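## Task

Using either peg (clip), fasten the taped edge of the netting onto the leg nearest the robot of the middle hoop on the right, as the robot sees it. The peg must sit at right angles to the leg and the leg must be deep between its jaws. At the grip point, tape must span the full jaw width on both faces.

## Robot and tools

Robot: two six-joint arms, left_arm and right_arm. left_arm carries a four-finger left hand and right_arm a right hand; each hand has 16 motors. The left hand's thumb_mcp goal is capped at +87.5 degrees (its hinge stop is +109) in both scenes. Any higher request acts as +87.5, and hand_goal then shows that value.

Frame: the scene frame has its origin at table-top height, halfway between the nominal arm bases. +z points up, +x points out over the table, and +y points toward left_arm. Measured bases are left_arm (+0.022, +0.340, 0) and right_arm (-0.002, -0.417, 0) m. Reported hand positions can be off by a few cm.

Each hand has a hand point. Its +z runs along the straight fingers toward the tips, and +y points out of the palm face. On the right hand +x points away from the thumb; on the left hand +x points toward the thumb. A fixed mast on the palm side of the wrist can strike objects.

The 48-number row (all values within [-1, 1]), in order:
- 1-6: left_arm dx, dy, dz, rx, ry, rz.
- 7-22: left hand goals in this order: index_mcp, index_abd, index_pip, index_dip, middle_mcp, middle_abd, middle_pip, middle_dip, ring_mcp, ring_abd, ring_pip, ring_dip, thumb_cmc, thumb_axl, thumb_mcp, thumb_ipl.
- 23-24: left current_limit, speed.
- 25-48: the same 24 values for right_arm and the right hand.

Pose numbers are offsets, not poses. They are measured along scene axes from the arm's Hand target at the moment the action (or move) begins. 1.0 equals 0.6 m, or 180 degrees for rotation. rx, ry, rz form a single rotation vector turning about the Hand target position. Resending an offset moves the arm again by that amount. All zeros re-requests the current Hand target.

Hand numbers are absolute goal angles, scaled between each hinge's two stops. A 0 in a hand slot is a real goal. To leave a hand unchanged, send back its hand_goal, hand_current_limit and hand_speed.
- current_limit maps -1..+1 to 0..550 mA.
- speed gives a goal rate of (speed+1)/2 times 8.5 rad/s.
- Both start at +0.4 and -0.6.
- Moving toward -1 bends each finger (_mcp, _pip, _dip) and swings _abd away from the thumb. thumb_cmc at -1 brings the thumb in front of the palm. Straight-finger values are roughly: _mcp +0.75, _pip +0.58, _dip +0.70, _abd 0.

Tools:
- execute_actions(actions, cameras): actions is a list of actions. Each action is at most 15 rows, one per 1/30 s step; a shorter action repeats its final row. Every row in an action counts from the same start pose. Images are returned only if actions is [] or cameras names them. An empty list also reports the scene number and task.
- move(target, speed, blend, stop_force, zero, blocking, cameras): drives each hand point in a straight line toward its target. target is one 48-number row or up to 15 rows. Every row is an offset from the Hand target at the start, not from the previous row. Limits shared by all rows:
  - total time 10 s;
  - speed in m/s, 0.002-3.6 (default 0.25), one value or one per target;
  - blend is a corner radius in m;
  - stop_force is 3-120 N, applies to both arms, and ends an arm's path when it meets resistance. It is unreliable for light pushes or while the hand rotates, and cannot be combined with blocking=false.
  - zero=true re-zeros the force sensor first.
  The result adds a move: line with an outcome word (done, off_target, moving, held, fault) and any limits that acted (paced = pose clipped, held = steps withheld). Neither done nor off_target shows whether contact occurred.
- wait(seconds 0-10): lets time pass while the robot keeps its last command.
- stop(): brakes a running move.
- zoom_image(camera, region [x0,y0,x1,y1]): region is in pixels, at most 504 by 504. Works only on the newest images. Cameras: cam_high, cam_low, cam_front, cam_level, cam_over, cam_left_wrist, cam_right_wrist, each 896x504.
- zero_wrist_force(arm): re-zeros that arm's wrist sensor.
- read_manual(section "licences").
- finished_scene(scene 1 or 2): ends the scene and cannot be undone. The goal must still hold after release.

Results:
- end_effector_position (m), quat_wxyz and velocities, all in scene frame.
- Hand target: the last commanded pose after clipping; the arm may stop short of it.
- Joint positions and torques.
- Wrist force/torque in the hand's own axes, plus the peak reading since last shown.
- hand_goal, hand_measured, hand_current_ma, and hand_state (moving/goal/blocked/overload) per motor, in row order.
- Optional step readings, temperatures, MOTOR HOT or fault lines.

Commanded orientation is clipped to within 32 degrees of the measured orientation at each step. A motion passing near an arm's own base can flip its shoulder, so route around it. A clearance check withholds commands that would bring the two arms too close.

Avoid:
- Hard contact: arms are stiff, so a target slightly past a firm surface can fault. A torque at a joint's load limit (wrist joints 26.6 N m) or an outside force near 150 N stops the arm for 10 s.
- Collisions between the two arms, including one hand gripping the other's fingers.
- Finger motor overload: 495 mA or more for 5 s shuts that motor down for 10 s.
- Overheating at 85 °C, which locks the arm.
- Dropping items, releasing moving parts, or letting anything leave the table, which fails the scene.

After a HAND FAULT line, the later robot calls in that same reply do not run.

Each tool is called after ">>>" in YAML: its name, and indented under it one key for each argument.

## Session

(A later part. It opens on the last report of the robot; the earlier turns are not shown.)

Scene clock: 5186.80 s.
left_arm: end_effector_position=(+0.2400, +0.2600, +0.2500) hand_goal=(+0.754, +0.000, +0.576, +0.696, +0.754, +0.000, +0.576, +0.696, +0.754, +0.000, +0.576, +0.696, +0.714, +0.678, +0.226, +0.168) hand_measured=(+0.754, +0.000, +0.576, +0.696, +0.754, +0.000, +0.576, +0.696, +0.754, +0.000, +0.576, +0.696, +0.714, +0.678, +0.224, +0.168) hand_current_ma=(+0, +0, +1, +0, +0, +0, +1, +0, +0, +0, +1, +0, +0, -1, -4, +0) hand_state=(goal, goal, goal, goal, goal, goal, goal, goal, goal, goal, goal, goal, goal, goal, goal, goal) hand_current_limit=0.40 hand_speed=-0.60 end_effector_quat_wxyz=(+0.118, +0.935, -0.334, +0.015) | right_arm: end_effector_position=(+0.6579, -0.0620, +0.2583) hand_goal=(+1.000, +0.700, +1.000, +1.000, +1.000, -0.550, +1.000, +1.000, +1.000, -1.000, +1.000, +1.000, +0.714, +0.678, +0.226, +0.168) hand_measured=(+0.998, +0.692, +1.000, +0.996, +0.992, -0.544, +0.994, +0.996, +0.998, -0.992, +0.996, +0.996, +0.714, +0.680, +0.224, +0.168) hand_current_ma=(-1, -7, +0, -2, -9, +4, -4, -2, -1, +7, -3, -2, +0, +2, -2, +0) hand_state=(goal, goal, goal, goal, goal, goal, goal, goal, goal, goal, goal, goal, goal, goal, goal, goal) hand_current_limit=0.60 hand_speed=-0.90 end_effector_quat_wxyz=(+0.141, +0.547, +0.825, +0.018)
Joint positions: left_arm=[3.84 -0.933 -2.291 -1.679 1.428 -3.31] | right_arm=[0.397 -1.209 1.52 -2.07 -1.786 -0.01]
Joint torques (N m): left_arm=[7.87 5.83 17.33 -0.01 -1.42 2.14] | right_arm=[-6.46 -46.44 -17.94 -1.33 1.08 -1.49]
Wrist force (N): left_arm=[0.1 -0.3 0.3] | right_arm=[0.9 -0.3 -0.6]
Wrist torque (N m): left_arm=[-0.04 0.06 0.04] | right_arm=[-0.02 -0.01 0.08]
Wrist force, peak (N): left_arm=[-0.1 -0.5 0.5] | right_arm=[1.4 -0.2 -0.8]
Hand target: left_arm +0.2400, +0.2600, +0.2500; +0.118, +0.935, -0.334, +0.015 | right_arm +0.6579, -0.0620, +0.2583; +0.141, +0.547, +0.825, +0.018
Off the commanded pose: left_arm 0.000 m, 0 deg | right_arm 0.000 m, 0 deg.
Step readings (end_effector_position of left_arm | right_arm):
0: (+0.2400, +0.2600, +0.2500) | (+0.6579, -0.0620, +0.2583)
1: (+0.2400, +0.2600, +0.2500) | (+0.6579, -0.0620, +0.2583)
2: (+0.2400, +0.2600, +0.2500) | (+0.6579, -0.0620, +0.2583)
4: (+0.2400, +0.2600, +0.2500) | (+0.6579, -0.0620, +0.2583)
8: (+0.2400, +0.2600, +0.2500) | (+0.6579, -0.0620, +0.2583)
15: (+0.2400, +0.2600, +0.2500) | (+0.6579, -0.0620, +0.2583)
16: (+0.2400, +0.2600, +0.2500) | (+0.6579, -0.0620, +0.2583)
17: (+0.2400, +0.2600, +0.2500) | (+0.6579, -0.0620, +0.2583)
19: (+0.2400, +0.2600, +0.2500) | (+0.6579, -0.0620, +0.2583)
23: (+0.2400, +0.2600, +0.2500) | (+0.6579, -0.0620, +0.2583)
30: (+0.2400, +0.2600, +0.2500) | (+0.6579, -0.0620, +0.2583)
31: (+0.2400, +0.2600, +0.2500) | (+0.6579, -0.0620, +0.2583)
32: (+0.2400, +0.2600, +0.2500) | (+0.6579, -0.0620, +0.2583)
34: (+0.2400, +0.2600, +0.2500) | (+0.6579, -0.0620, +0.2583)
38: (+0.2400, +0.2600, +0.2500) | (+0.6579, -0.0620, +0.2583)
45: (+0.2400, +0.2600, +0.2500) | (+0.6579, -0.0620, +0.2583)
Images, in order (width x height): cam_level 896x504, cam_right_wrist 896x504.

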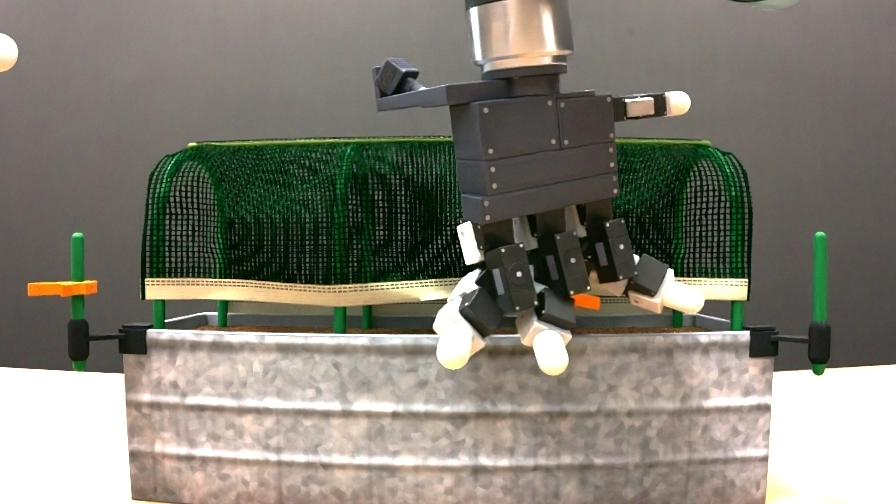

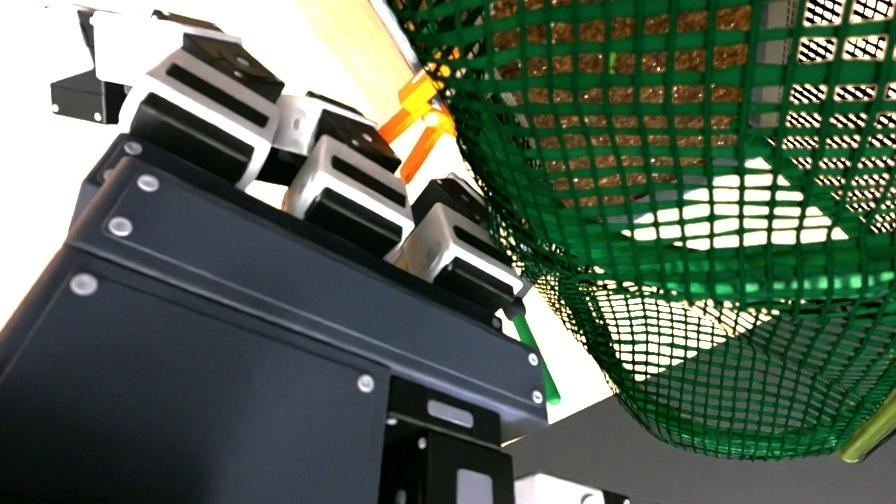

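>>> move:
  target:
    - [0,0,0,0,0,0,0.754,0,0.576,0.696,0.754,0,0.576,0.696,0.754,0,0.576,0.696,0.714,0.678,0.226,0.168,0.4,-0.6,-0.089,-0.0454,0,0,0,0,1,0.7,1,1,1,-0.55,1,1,1,-1,1,1,0.714,0.678,0.226,0.168,0.6,-0.9]
    - [0,0,0,0,0,0,0.754,0,0.576,0.696,0.754,0,0.576,0.696,0.754,0,0.576,0.696,0.714,0.678,0.226,0.168,0.4,-0.6,-0.25,-0.28,0.05,0,0,0,1,0.7,1,1,1,-0.55,1,1,1,-1,1,1,0.714,0.678,0.226,0.168,0.6,-0.9]
  speed: [0.06, 0.2]
  blend: [0.02, 0]
  cameras: ["cam_level", "cam_right_wrist", "cam_over", "cam_front", "cam_left_wrist"]

>>> zoom_image:
  camera: "cam_level"
  region: [490, 240, 610, 320]

>>> zoom_image:
  camera: "cam_over"
  region: [510, 250, 610, 340]

>>> zoom_image:
  camera: "cam_right_wrist"
  region: [300, 0, 700, 250]

Scene clock: 5202.77 s.
left_arm: end_effector_position=(+0.2400, +0.2600, +0.2500) hand_goal=(+0.754, +0.000, +0.576, +0.696, +0.754, +0.000, +0.576, +0.696, +0.754, +0.000, +0.576, +0.696, +0.714, +0.678, +0.226, +0.168) hand_measured=(+0.754, +0.000, +0.576, +0.696, +0.754, +0.000, +0.576, +0.696, +0.754, +0.000, +0.576, +0.696, +0.714, +0.678, +0.224, +0.168) hand_current_ma=(+0, +0, +1, +0, +0, +0, +1, +0, +0, +0, +1, +0, +0, -1, -4, +0) hand_state=(goal, goal, goal, goal, goal, goal, goal, goal, goal, goal, goal, goal, goal, goal, goal, goal) hand_current_limit=0.40 hand_speed=-0.60 end_effector_quat_wxyz=(+0.118, +0.935, -0.334, +0.015) | right_arm: end_effector_position=(+0.5080, -0.2299, +0.2883) hand_goal=(+1.000, +0.700, +1.000, +1.000, +1.000, -0.550, +1.000, +1.000, +1.000, -1.000, +1.000, +1.000, +0.714, +0.678, +0.226, +0.168) hand_measured=(+0.998, +0.692, +1.000, +0.996, +0.992, -0.544, +0.994, +0.996, +0.998, -0.992, +0.996, +0.996, +0.714, +0.680, +0.224, +0.168) hand_current_ma=(-1, -6, +0, -2, -8, +3, -4, -2, -1, +7, -3, -2, +0, +2, -2, +0) hand_state=(goal, goal, goal, goal, goal, goal, goal, goal, goal, goal, goal, goal, goal, goal, goal, goal) hand_current_limit=0.60 hand_speed=-0.90 end_effector_quat_wxyz=(+0.141, +0.548, +0.825, +0.018)
Joint positions: left_arm=[3.84 -0.933 -2.291 -1.679 1.428 -3.31] | right_arm=[0.167 -1.747 2.046 -2.101 -1.738 -0.239]
Joint torques (N m): left_arm=[7.96 6.1 17.1 -0.07 -1.43 2.08] | right_arm=[-5.34 -24.73 -21.59 -4.04 -1.4 -1.09]
Wrist force (N): left_arm=[-0.1 -0.1 0.5] | right_arm=[1.1 0.0 -0.5]
Wrist torque (N m): left_arm=[-0.04 0.08 0.02] | right_arm=[-0.01 -0.01 -0.08]
Wrist force, peak (N): left_arm=[0.0 -0.5 0.4] | right_arm=[-0.3 -1.7 -0.7]
Hand target: left_arm +0.2400, +0.2600, +0.2500; +0.118, +0.935, -0.334, +0.015 | right_arm +0.5079, -0.2300, +0.2883; +0.141, +0.547, +0.825, +0.018
Off the commanded pose: left_arm 0.000 m, 0 deg | right_arm 0.000 m, 0 deg.
move: done
Images, in order (width x height): cam_front 896x504, cam_level 896x504, cam_over 896x504, cam_left_wrist 896x504, cam_right_wrist 896x504.

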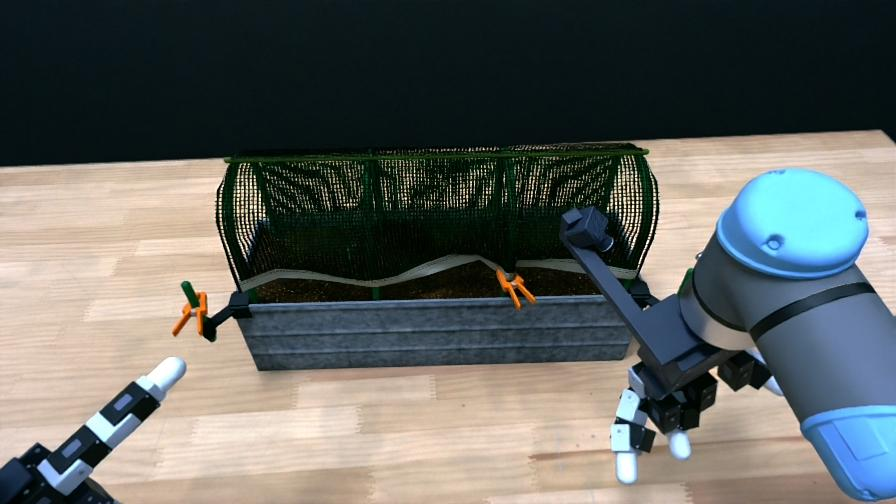

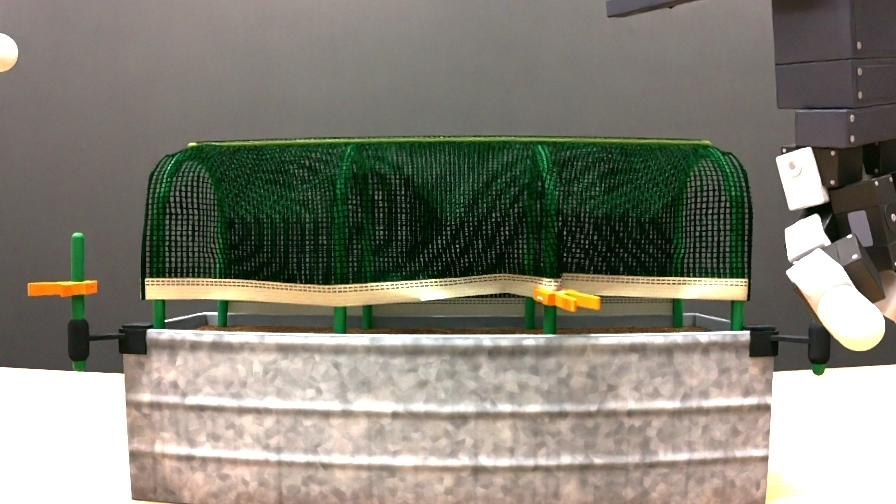

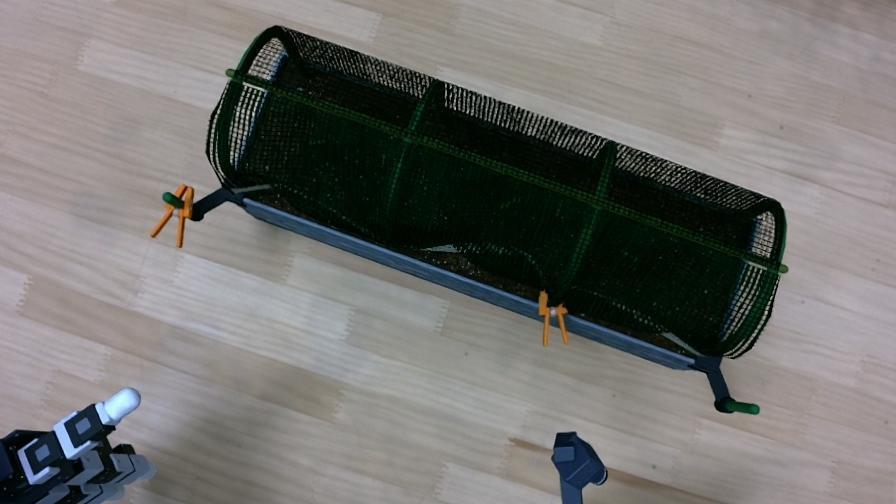

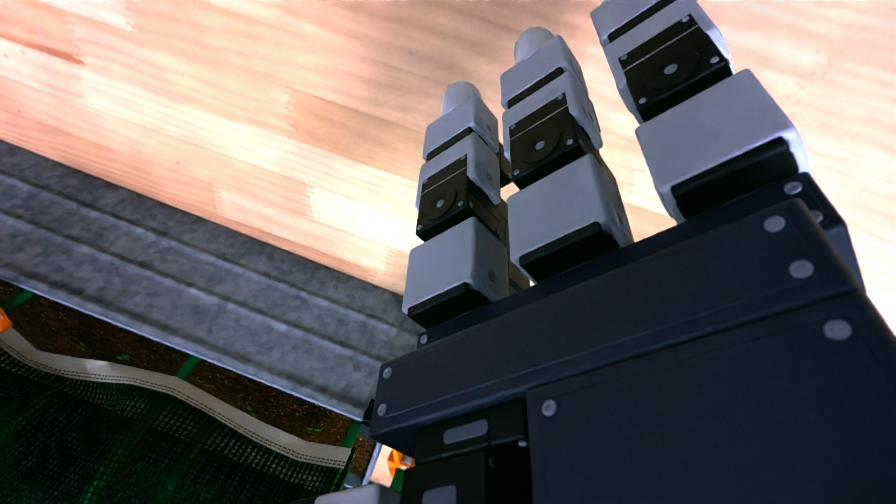

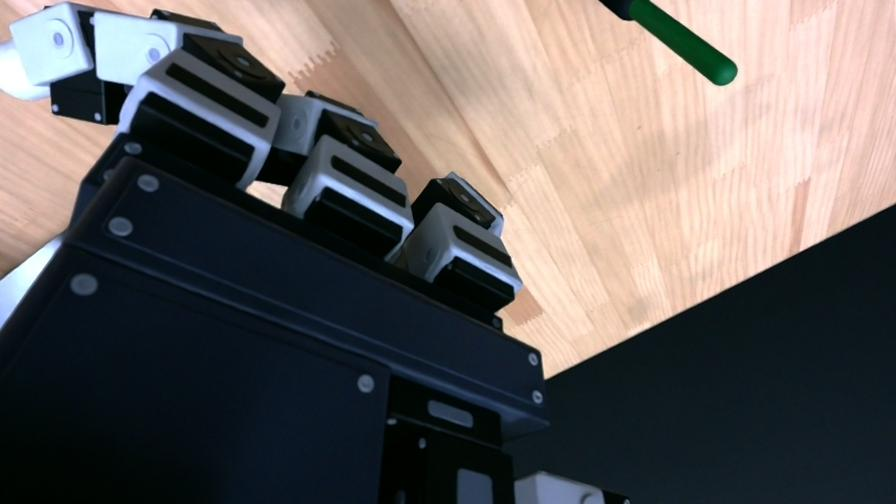

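Scaled by 4.200.

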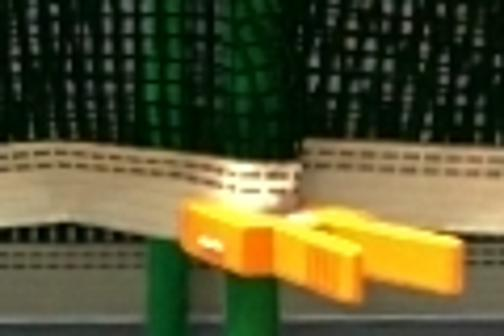

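Scaled by 5.040.

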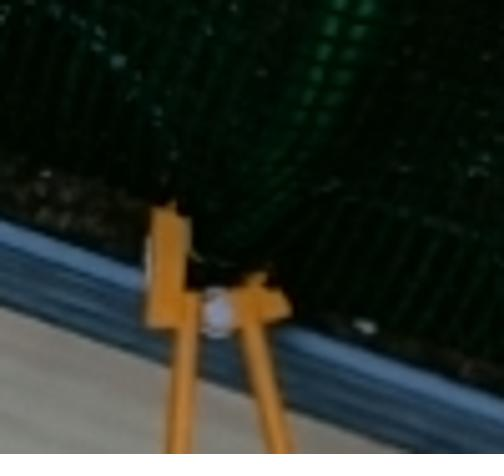

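Scaled by 1.260.

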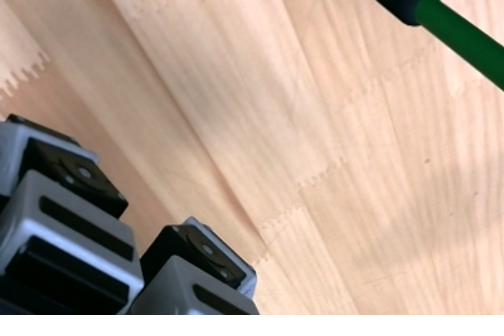

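>>> move:
  target: [0,0,0,0,0,0,0.754,0,0.576,0.696,0.754,0,0.576,0.696,0.754,0,0.576,0.696,0.714,0.678,0.226,0.168,0.4,-0.6,0.126,0.2065,-0.0433,0.0785,-0.0096,0.0223,1,0.8,1,1,1,-0.58,1,1,1,-1,1,1,0.714,0.678,0.226,0.168,0.6,-0.7]
  speed: 0.15
  cameras: ["cam_level", "cam_right_wrist", "cam_over", "cam_front"]

>>> zoom_image:
  camera: "cam_right_wrist"
  region: [330, 0, 630, 200]

>>> zoom_image:
  camera: "cam_over"
  region: [510, 280, 610, 380]

>>> zoom_image:
  camera: "cam_level"
  region: [480, 220, 640, 340]

Scene clock: 5286.33 s.
left_arm: end_effector_position=(+0.2400, +0.2600, +0.2500) hand_goal=(+0.754, +0.000, +0.576, +0.696, +0.754, +0.000, +0.576, +0.696, +0.754, +0.000, +0.576, +0.696, +0.714, +0.678, +0.226, +0.168) hand_measured=(+0.754, +0.000, +0.576, +0.696, +0.754, +0.000, +0.576, +0.696, +0.754, +0.000, +0.576, +0.696, +0.714, +0.678, +0.224, +0.168) hand_current_ma=(+0, +0, +1, +0, +0, +0, +1, +0, +0, +0, +1, +0, +0, -1, -4, +0) hand_state=(goal, goal, goal, goal, goal, goal, goal, goal, goal, goal, goal, goal, goal, goal, goal, goal) hand_current_limit=0.40 hand_speed=-0.60 end_effector_quat_wxyz=(+0.118, +0.935, -0.334, +0.015) | right_arm: end_effector_position=(+0.5835, -0.1061, +0.2624) hand_goal=(+1.000, +0.800, +1.000, +1.000, +1.000, -0.580, +1.000, +1.000, +1.000, -1.000, +1.000, +1.000, +0.714, +0.678, +0.226, +0.168) hand_measured=(+0.998, +0.792, +1.000, +0.996, +0.992, -0.568, +0.994, +0.996, +0.998, -0.992, +0.996, +0.996, +0.714, +0.680, +0.224, +0.168) hand_current_ma=(-1, -6, +0, -2, -8, +12, -4, -2, -1, +7, -3, -2, +0, +2, -2, +0) hand_state=(goal, goal, goal, goal, goal, goal, goal, goal, goal, goal, goal, goal, goal, goal, goal, goal) hand_current_limit=0.60 hand_speed=-0.70 end_effector_quat_wxyz=(+0.084, +0.531, +0.833, +0.133)
Joint positions: left_arm=[3.84 -0.933 -2.291 -1.679 1.428 -3.31] | right_arm=[0.272 -1.469 1.894 -2.307 -1.523 -0.143]
Joint torques (N m): left_arm=[7.61 6.41 17.74 0.02 -1.29 2.05] | right_arm=[-9.48 -20.79 -16.71 -2.45 0.54 -1.44]
Wrist force (N): left_arm=[0.1 -0.2 0.5] | right_arm=[0.2 0.2 -0.6]
Wrist torque (N m): left_arm=[-0.05 0.06 0.04] | right_arm=[0.00 0.08 -0.19]
Wrist force, peak (N): left_arm=[0.0 -0.4 0.7] | right_arm=[1.3 1.3 -0.1]
Hand target: left_arm +0.2400, +0.2600, +0.2500; +0.118, +0.935, -0.334, +0.015 | right_arm +0.5835, -0.1061, +0.2624; +0.084, +0.531, +0.833, +0.133
Off the commanded pose: left_arm 0.000 m, 0 deg | right_arm 0.000 m, 0 deg.
move: done
Images, in order (width x height): cam_front 896x504, cam_level 896x504, cam_over 896x504, cam_right_wrist 896x504.

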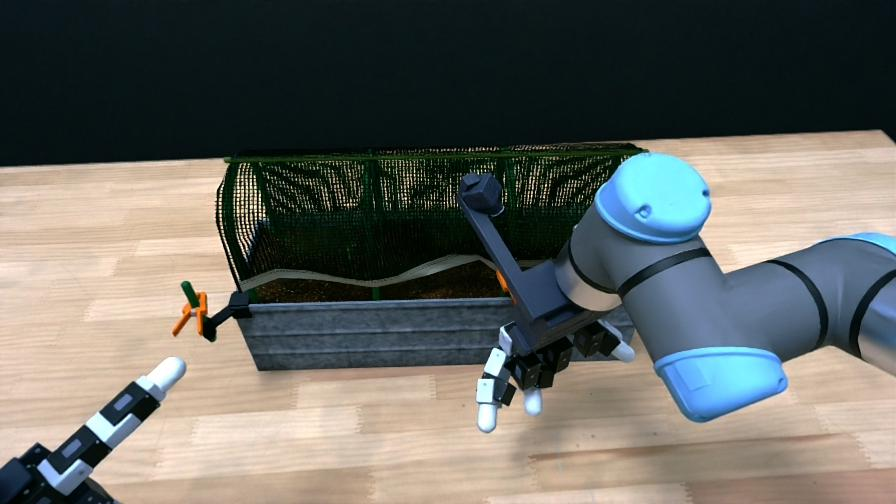

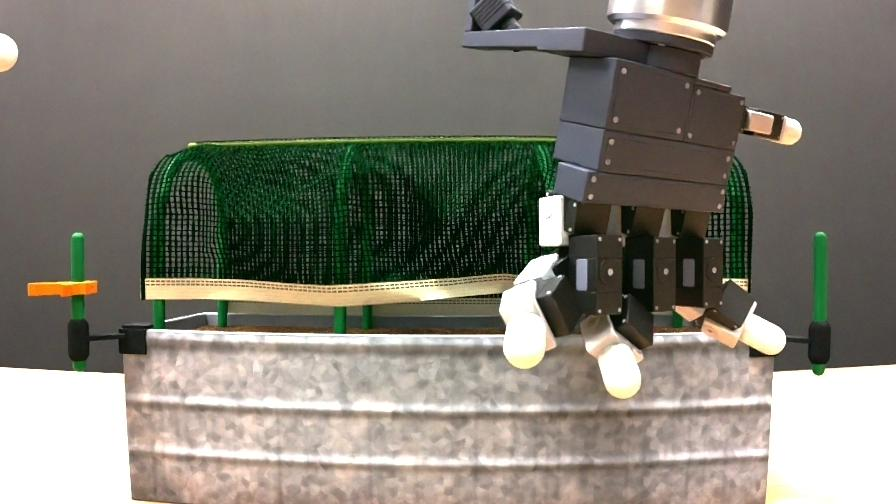

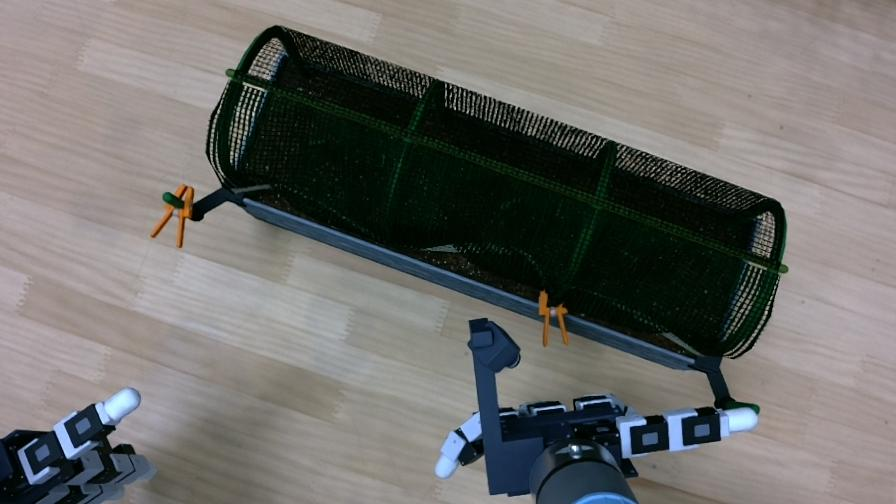

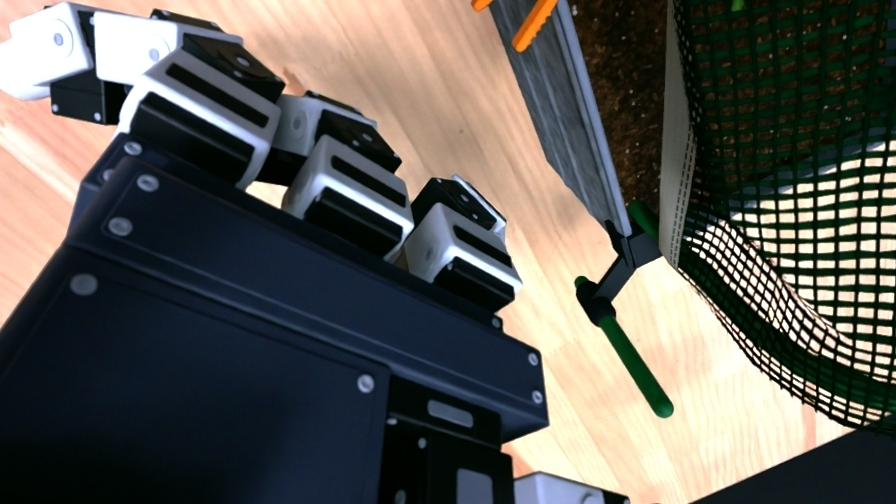

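Scaled by 1.680.

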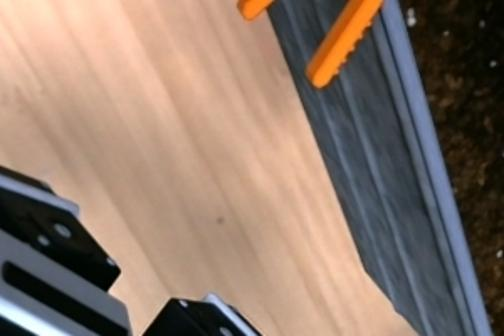

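Scaled by 5.040.

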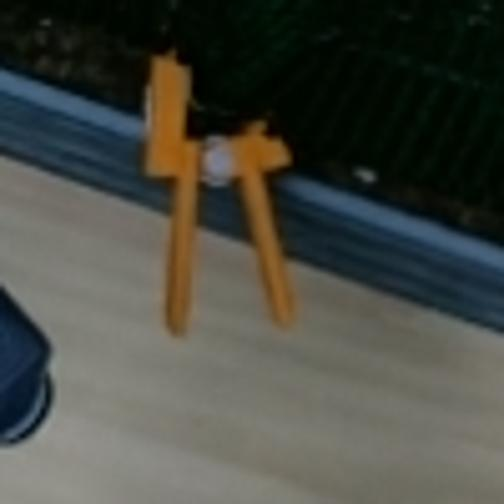

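Scaled by 3.150.

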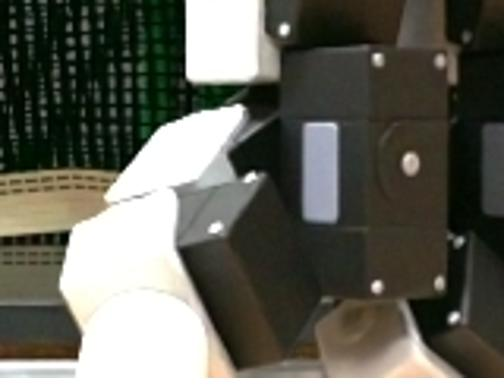

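>>> move:
  target:
    - [0,0,0,0,0,0,0.754,0,0.576,0.696,0.754,0,0.576,0.696,0.754,0,0.576,0.696,0.714,0.678,0.226,0.168,0.4,-0.6,-0.0035,0.0075,0,0,0,0,1,0.8,1,1,1,-0.58,1,1,1,-1,1,1,0.714,0.678,0.226,0.168,0.6,-0.7]
    - [0,0,0,0,0,0,0.754,0,0.576,0.696,0.754,0,0.576,0.696,0.754,0,0.576,0.696,0.714,0.678,0.226,0.168,0.4,-0.6,0.069,0.0413,0,0,0,0,1,0.8,1,1,1,-0.58,1,1,1,-1,1,1,0.714,0.678,0.226,0.168,0.6,-0.7]
  speed: 0.06
  blend: [0.01,0]
  stop_force: 8
  cameras: ["cam_level", "cam_right_wrist", "cam_over"]

>>> zoom_image:
  camera: "cam_right_wrist"
  region: [330, 0, 580, 230]

>>> zoom_image:
  camera: "cam_level"
  region: [520, 220, 740, 350]

>>> zoom_image:
  camera: "cam_over"
  region: [500, 280, 640, 400]

Scene clock: 5349.33 s.
left_arm: end_effector_position=(+0.2400, +0.2600, +0.2500) hand_goal=(+0.754, +0.000, +0.576, +0.696, +0.754, +0.000, +0.576, +0.696, +0.754, +0.000, +0.576, +0.696, +0.714, +0.678, +0.226, +0.168) hand_measured=(+0.754, +0.000, +0.576, +0.696, +0.754, +0.000, +0.576, +0.696, +0.754, +0.000, +0.576, +0.696, +0.714, +0.678, +0.224, +0.168) hand_current_ma=(+0, +0, +1, +0, +0, +0, +1, +0, +0, +0, +1, +0, +0, -1, -4, +0) hand_state=(goal, goal, goal, goal, goal, goal, goal, goal, goal, goal, goal, goal, goal, goal, goal, goal) hand_current_limit=0.40 hand_speed=-0.60 end_effector_quat_wxyz=(+0.118, +0.935, -0.334, +0.015) | right_arm: end_effector_position=(+0.6249, -0.0813, +0.2624) hand_goal=(+1.000, +0.800, +1.000, +1.000, +1.000, -0.580, +1.000, +1.000, +1.000, -1.000, +1.000, +1.000, +0.714, +0.678, +0.226, +0.168) hand_measured=(+0.998, +0.792, +1.000, +0.996, +0.992, -0.568, +0.994, +0.996, +0.998, -0.992, +0.996, +0.996, +0.714, +0.680, +0.224, +0.168) hand_current_ma=(-1, -6, +0, -2, -8, +12, -4, -2, -1, +7, -3, -2, +0, +2, -2, +0) hand_state=(goal, goal, goal, goal, goal, goal, goal, goal, goal, goal, goal, goal, goal, goal, goal, goal) hand_current_limit=0.60 hand_speed=-0.70 end_effector_quat_wxyz=(+0.084, +0.531, +0.833, +0.133)
Joint positions: left_arm=[3.84 -0.933 -2.291 -1.679 1.428 -3.31] | right_arm=[0.294 -1.358 1.763 -2.288 -1.53 -0.122]
Joint torques (N m): left_arm=[8.2 6.35 17.02 -0.06 -1.26 2.13] | right_arm=[-9.34 -41.57 -14.63 -4.74 1.4 -1.28]
Wrist force (N): left_arm=[0.0 -0.2 0.6] | right_arm=[0.6 0.4 -0.7]
Wrist torque (N m): left_arm=[-0.05 0.08 0.03] | right_arm=[0.04 0.02 -0.14]
Wrist force, peak (N): left_arm=[0.0 -0.3 0.7] | right_arm=[1.3 -0.7 -0.7]
Hand target: left_arm +0.2400, +0.2600, +0.2500; +0.118, +0.935, -0.334, +0.015 | right_arm +0.6249, -0.0813, +0.2624; +0.084, +0.531, +0.833, +0.133
Off the commanded pose: left_arm 0.000 m, 0 deg | right_arm 0.000 m, 0 deg.
move: done; blend cut to 0.0025 m at target 1
Images, in order (width x height): cam_level 896x504, cam_over 896x504, cam_right_wrist 896x504.

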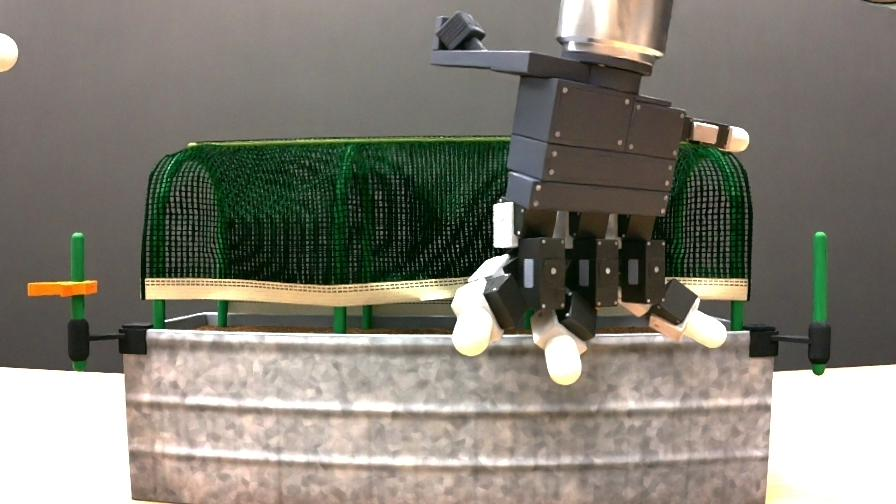

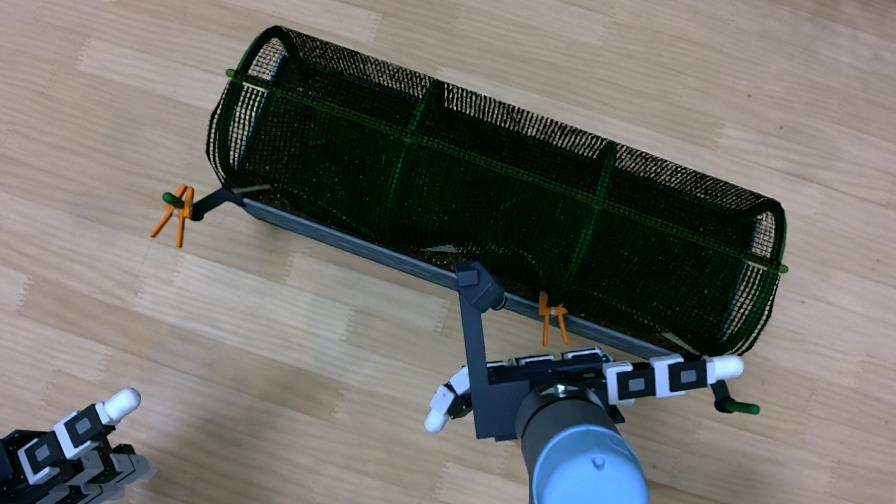

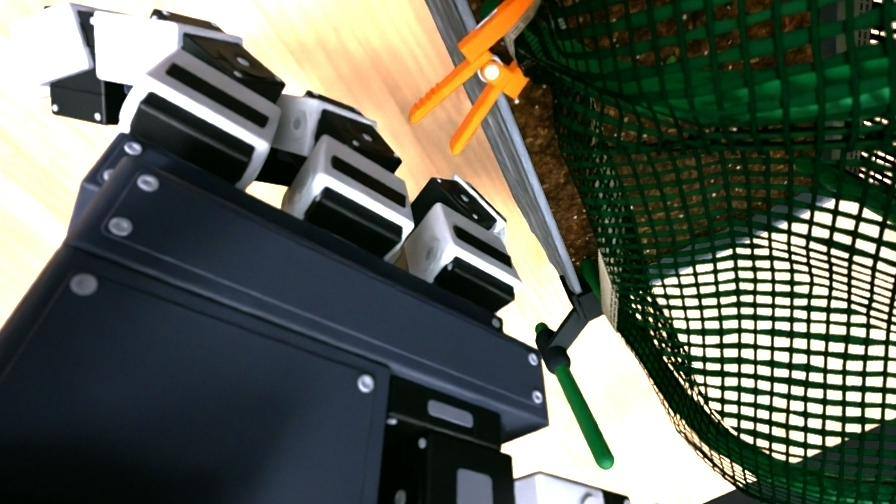

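Scaled by 2.016.

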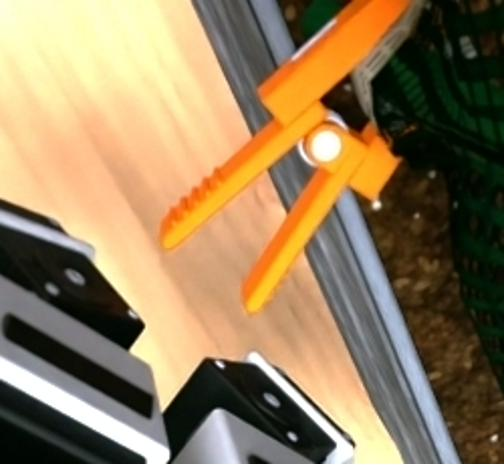

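Scaled by 2.291.

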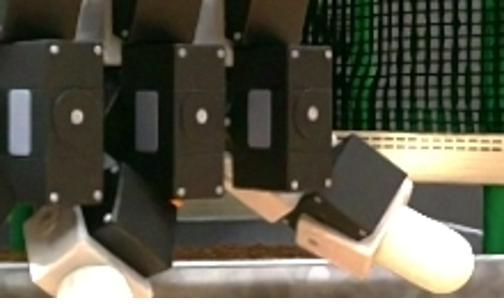

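Scaled by 3.600.

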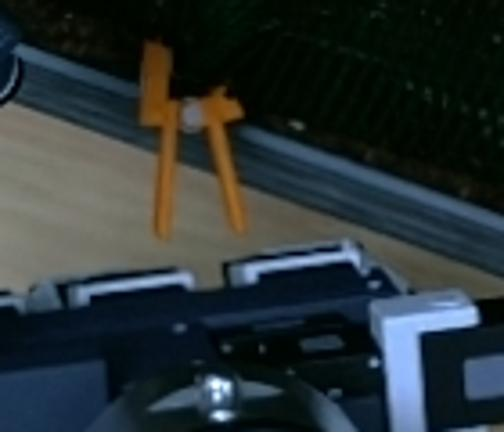

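>>> move:
  target:
    - [0,0,0,0,0,0,0.754,0,0.576,0.696,0.754,0,0.576,0.696,0.754,0,0.576,0.696,0.714,0.678,0.226,0.168,0.4,-0.6,0.0057,-0.0121,0,0,0,0,1,0.8,1,1,1,-0.58,1,1,1,-1,1,1,0.714,0.678,0.226,0.168,0.6,-0.7]
    - [0,0,0,0,0,0,0.754,0,0.576,0.696,0.754,0,0.576,0.696,0.754,0,0.576,0.696,0.714,0.678,0.226,0.168,0.4,-0.6,0.0358,0.002,0,0,0,0,1,0.8,1,1,1,-0.58,1,1,1,-1,1,1,0.714,0.678,0.226,0.168,0.6,-0.7]
  speed: 0.04
  stop_force: 6
  cameras: ["cam_level", "cam_right_wrist", "cam_over"]

>>> zoom_image:
  camera: "cam_right_wrist"
  region: [330, 30, 530, 230]

>>> zoom_image:
  camera: "cam_level"
  region: [500, 220, 720, 350]

>>> zoom_image:
  camera: "cam_over"
  region: [500, 280, 640, 380]

Scene clock: 5507.03 s.
left_arm: end_effector_position=(+0.2400, +0.2600, +0.2500) hand_goal=(+0.754, +0.000, +0.576, +0.696, +0.754, +0.000, +0.576, +0.696, +0.754, +0.000, +0.576, +0.696, +0.714, +0.678, +0.226, +0.168) hand_measured=(+0.754, +0.000, +0.576, +0.696, +0.754, +0.000, +0.576, +0.696, +0.754, +0.000, +0.576, +0.696, +0.714, +0.678, +0.224, +0.168) hand_current_ma=(+0, +0, +1, +0, +0, +0, +1, +0, +0, +0, +1, +0, +0, -1, -4, +0) hand_state=(goal, goal, goal, goal, goal, goal, goal, goal, goal, goal, goal, goal, goal, goal, goal, goal) hand_current_limit=0.40 hand_speed=-0.60 end_effector_quat_wxyz=(+0.118, +0.935, -0.334, +0.015) | right_arm: end_effector_position=(+0.6464, -0.0801, +0.2624) hand_goal=(+1.000, +0.800, +1.000, +1.000, +1.000, -0.580, +1.000, +1.000, +1.000, -1.000, +1.000, +1.000, +0.714, +0.678, +0.226, +0.168) hand_measured=(+0.998, +0.792, +1.000, +0.996, +0.992, -0.568, +0.994, +0.996, +0.998, -0.992, +0.996, +0.996, +0.716, +0.680, +0.224, +0.168) hand_current_ma=(-1, -6, +0, -2, -8, +12, -4, -2, -1, +7, -3, -2, +0, +2, -2, +0) hand_state=(goal, goal, goal, goal, goal, goal, goal, goal, goal, goal, goal, goal, goal, goal, goal, goal) hand_current_limit=0.60 hand_speed=-0.70 end_effector_quat_wxyz=(+0.084, +0.531, +0.833, +0.133)
Joint positions: left_arm=[3.84 -0.933 -2.291 -1.679 1.428 -3.31] | right_arm=[0.285 -1.315 1.708 -2.276 -1.527 -0.131]
Joint torques (N m): left_arm=[7.47 6.48 17.28 0.06 -1.34 2.06] | right_arm=[-9.02 -45.01 -15.18 -4.53 0.48 -1.28]
Wrist force (N): left_arm=[-0.1 -0.2 0.4] | right_arm=[0.4 0.3 -0.7]
Wrist torque (N m): left_arm=[-0.04 0.08 0.03] | right_arm=[0.02 0.04 -0.17]
Wrist force, peak (N): left_arm=[0.0 -0.4 0.6] | right_arm=[0.9 0.1 -0.9]
Hand target: left_arm +0.2400, +0.2600, +0.2500; +0.118, +0.935, -0.334, +0.015 | right_arm +0.6464, -0.0801, +0.2624; +0.084, +0.531, +0.833, +0.133
Off the commanded pose: left_arm 0.000 m, 0 deg | right_arm 0.000 m, 0 deg.
move: done
Images, in order (width x height): cam_level 896x504, cam_over 896x504, cam_right_wrist 896x504.

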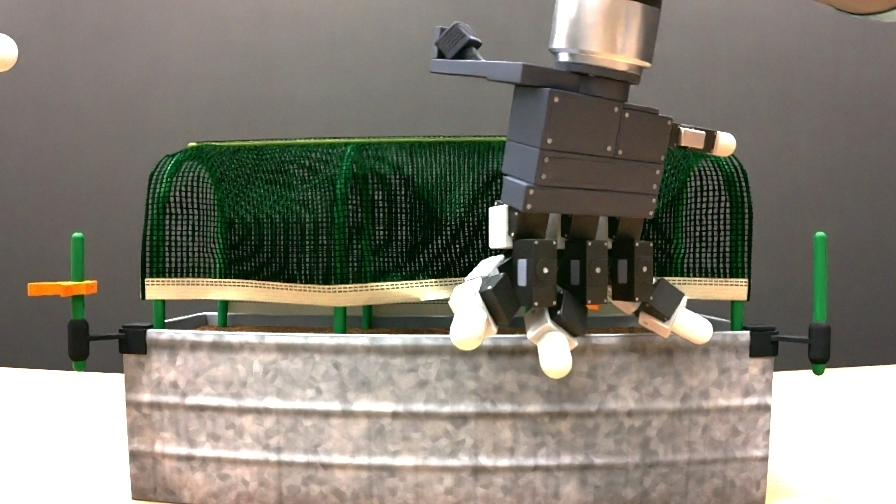

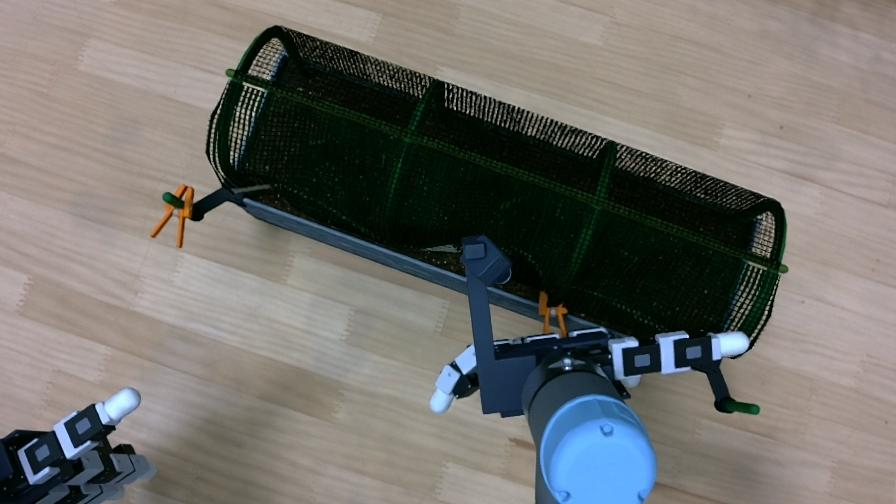

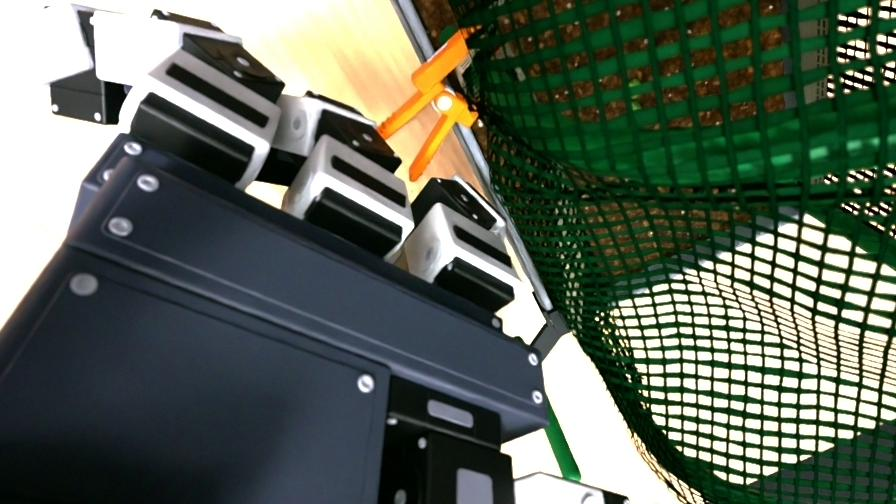

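Scaled by 2.520.

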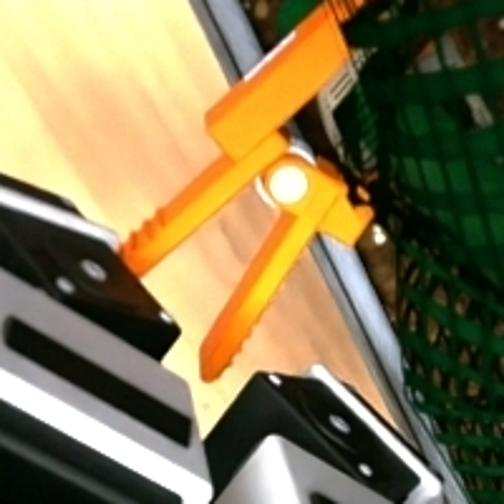

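Scaled by 2.291.

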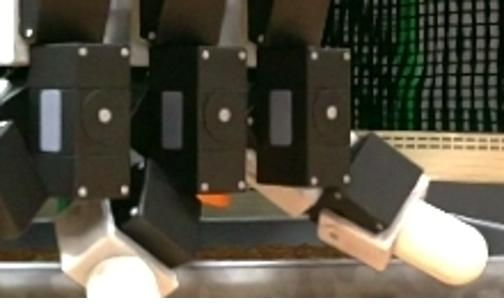

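Scaled by 3.600.

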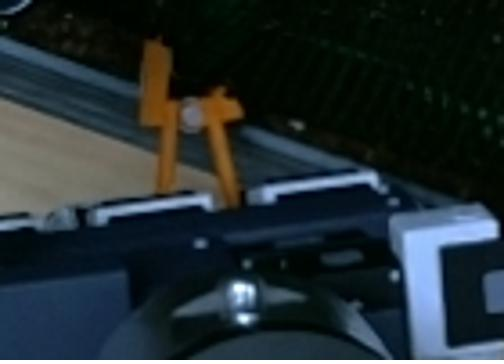

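>>> move:
  target: [0,0,0,0,0,0,0.754,0,0.576,0.696,0.754,0,0.576,0.696,0.754,0,0.576,0.696,0.714,0.678,0.226,0.168,0.4,-0.6,0.0088,-0.01,0,0,0,-0.0306,1,0.8,1,1,1,-0.58,1,1,1,-1,1,1,0.714,0.678,0.226,0.168,0.6,-0.7]
  speed: 0.04
  cameras: ["cam_level", "cam_right_wrist", "cam_over"]

>>> zoom_image:
  camera: "cam_right_wrist"
  region: [330, 30, 530, 230]

>>> zoom_image:
  camera: "cam_over"
  region: [500, 280, 640, 380]

Scene clock: 5608.37 s.
left_arm: end_effector_position=(+0.2400, +0.2600, +0.2500) hand_goal=(+0.754, +0.000, +0.576, +0.696, +0.754, +0.000, +0.576, +0.696, +0.754, +0.000, +0.576, +0.696, +0.714, +0.678, +0.226, +0.168) hand_measured=(+0.754, +0.000, +0.576, +0.696, +0.754, +0.000, +0.576, +0.696, +0.754, +0.000, +0.576, +0.696, +0.714, +0.678, +0.224, +0.168) hand_current_ma=(+0, +0, +1, +0, +0, +0, +1, +0, +0, +0, +1, +0, +0, -1, -4, +0) hand_state=(goal, goal, goal, goal, goal, goal, goal, goal, goal, goal, goal, goal, goal, goal, goal, goal) hand_current_limit=0.40 hand_speed=-0.60 end_effector_quat_wxyz=(+0.118, +0.935, -0.334, +0.015) | right_arm: end_effector_position=(+0.6517, -0.0861, +0.2624) hand_goal=(+1.000, +0.800, +1.000, +1.000, +1.000, -0.580, +1.000, +1.000, +1.000, -1.000, +1.000, +1.000, +0.714, +0.678, +0.226, +0.168) hand_measured=(+0.998, +0.792, +1.000, +0.996, +0.992, -0.568, +0.994, +0.996, +0.998, -0.992, +0.996, +0.996, +0.716, +0.680, +0.224, +0.168) hand_current_ma=(-1, -6, +0, -2, -8, +12, -4, -2, -1, +7, -3, -2, +0, +2, -2, +0) hand_state=(goal, goal, goal, goal, goal, goal, goal, goal, goal, goal, goal, goal, goal, goal, goal, goal) hand_current_limit=0.60 hand_speed=-0.70 end_effector_quat_wxyz=(+0.090, +0.571, +0.806, +0.129) end_effector_velocity=(+0.000, -0.001, -0.001) end_effector_angular_velocity=(-0.001, +0.003, +0.003)
Joint positions: left_arm=[3.84 -0.933 -2.291 -1.679 1.428 -3.31] | right_arm=[0.298 -1.302 1.691 -2.275 -1.561 -0.027]
Joint velocities: left_arm=[within noise] | right_arm=[-0.002 0 0.001 0.003 0.001 -0.005]
Joint torques (N m): left_arm=[7.99 6.04 17.19 -0.11 -1.46 2.08] | right_arm=[2.31 -36.55 -23.83 -1.31 1.53 -1.83]
Wrist force (N): left_arm=[-0.1 -0.2 0.5] | right_arm=[0.5 0.3 -0.5]
Wrist torque (N m): left_arm=[-0.04 0.08 0.03] | right_arm=[0.00 0.00 -0.14]
Wrist force, peak (N): left_arm=[0.1 -0.5 0.6] | right_arm=[0.6 0.4 -1.0]
Hand target: left_arm +0.2400, +0.2600, +0.2500; +0.118, +0.935, -0.334, +0.015 | right_arm +0.6517, -0.0861, +0.2624; +0.090, +0.571, +0.806, +0.129
Off the commanded pose: left_arm 0.000 m, 0 deg | right_arm 0.000 m, 0 deg.
move: done
Images, in order (width x height): cam_level 896x504, cam_over 896x504, cam_right_wrist 896x504.

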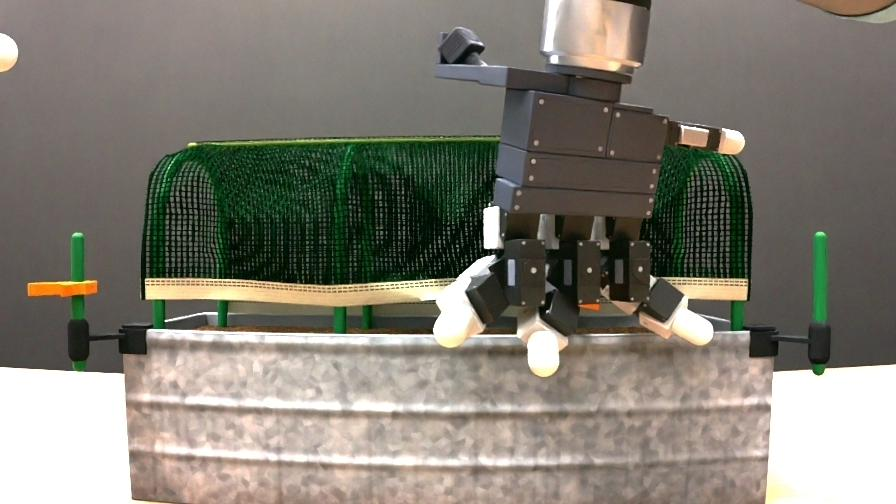

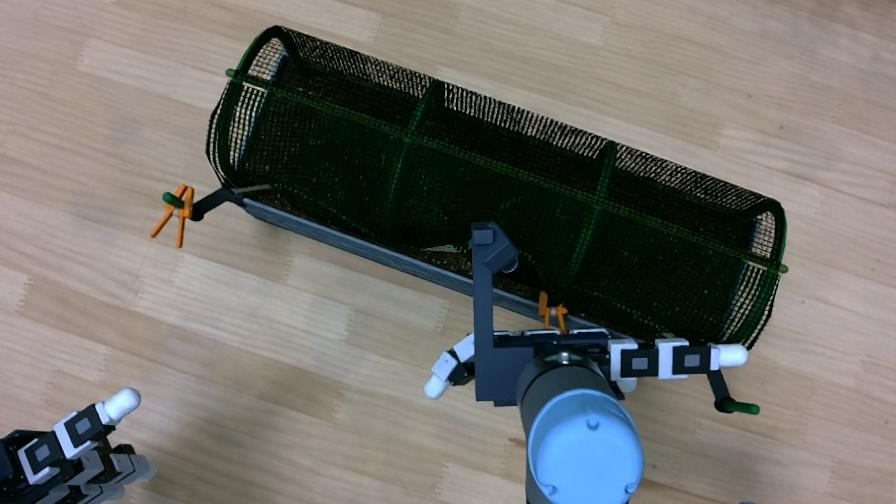

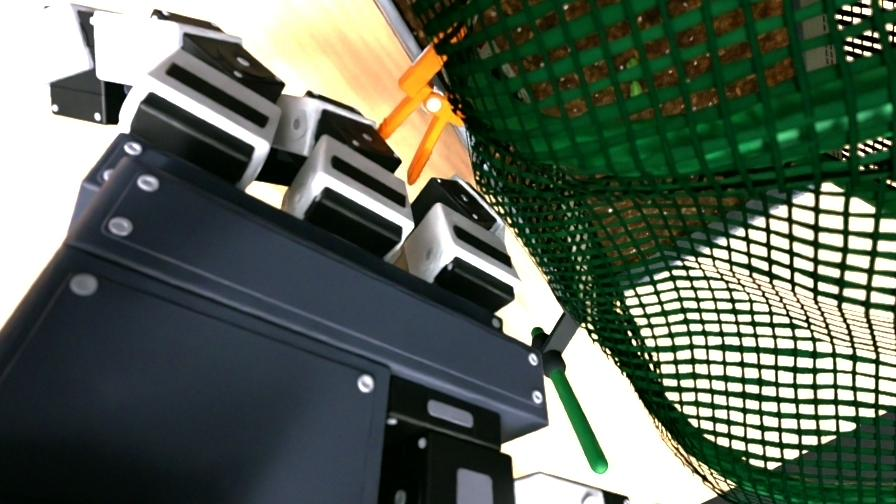

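Scaled by 2.520.

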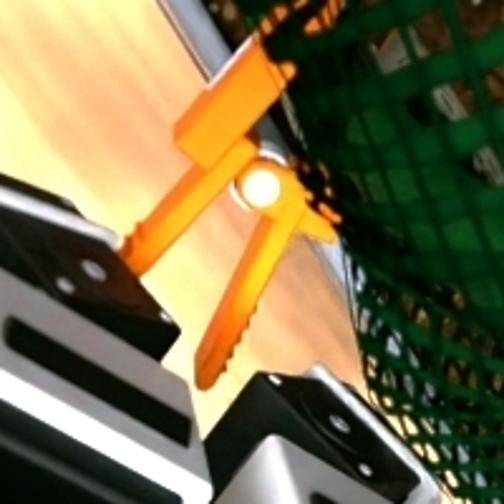

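Scaled by 3.600.

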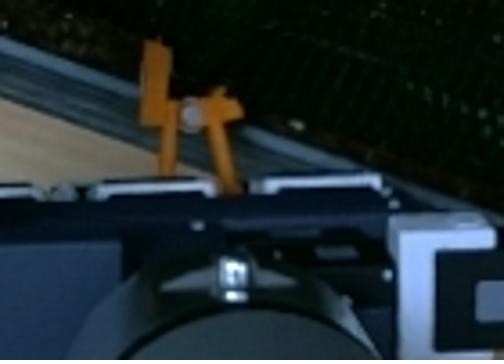

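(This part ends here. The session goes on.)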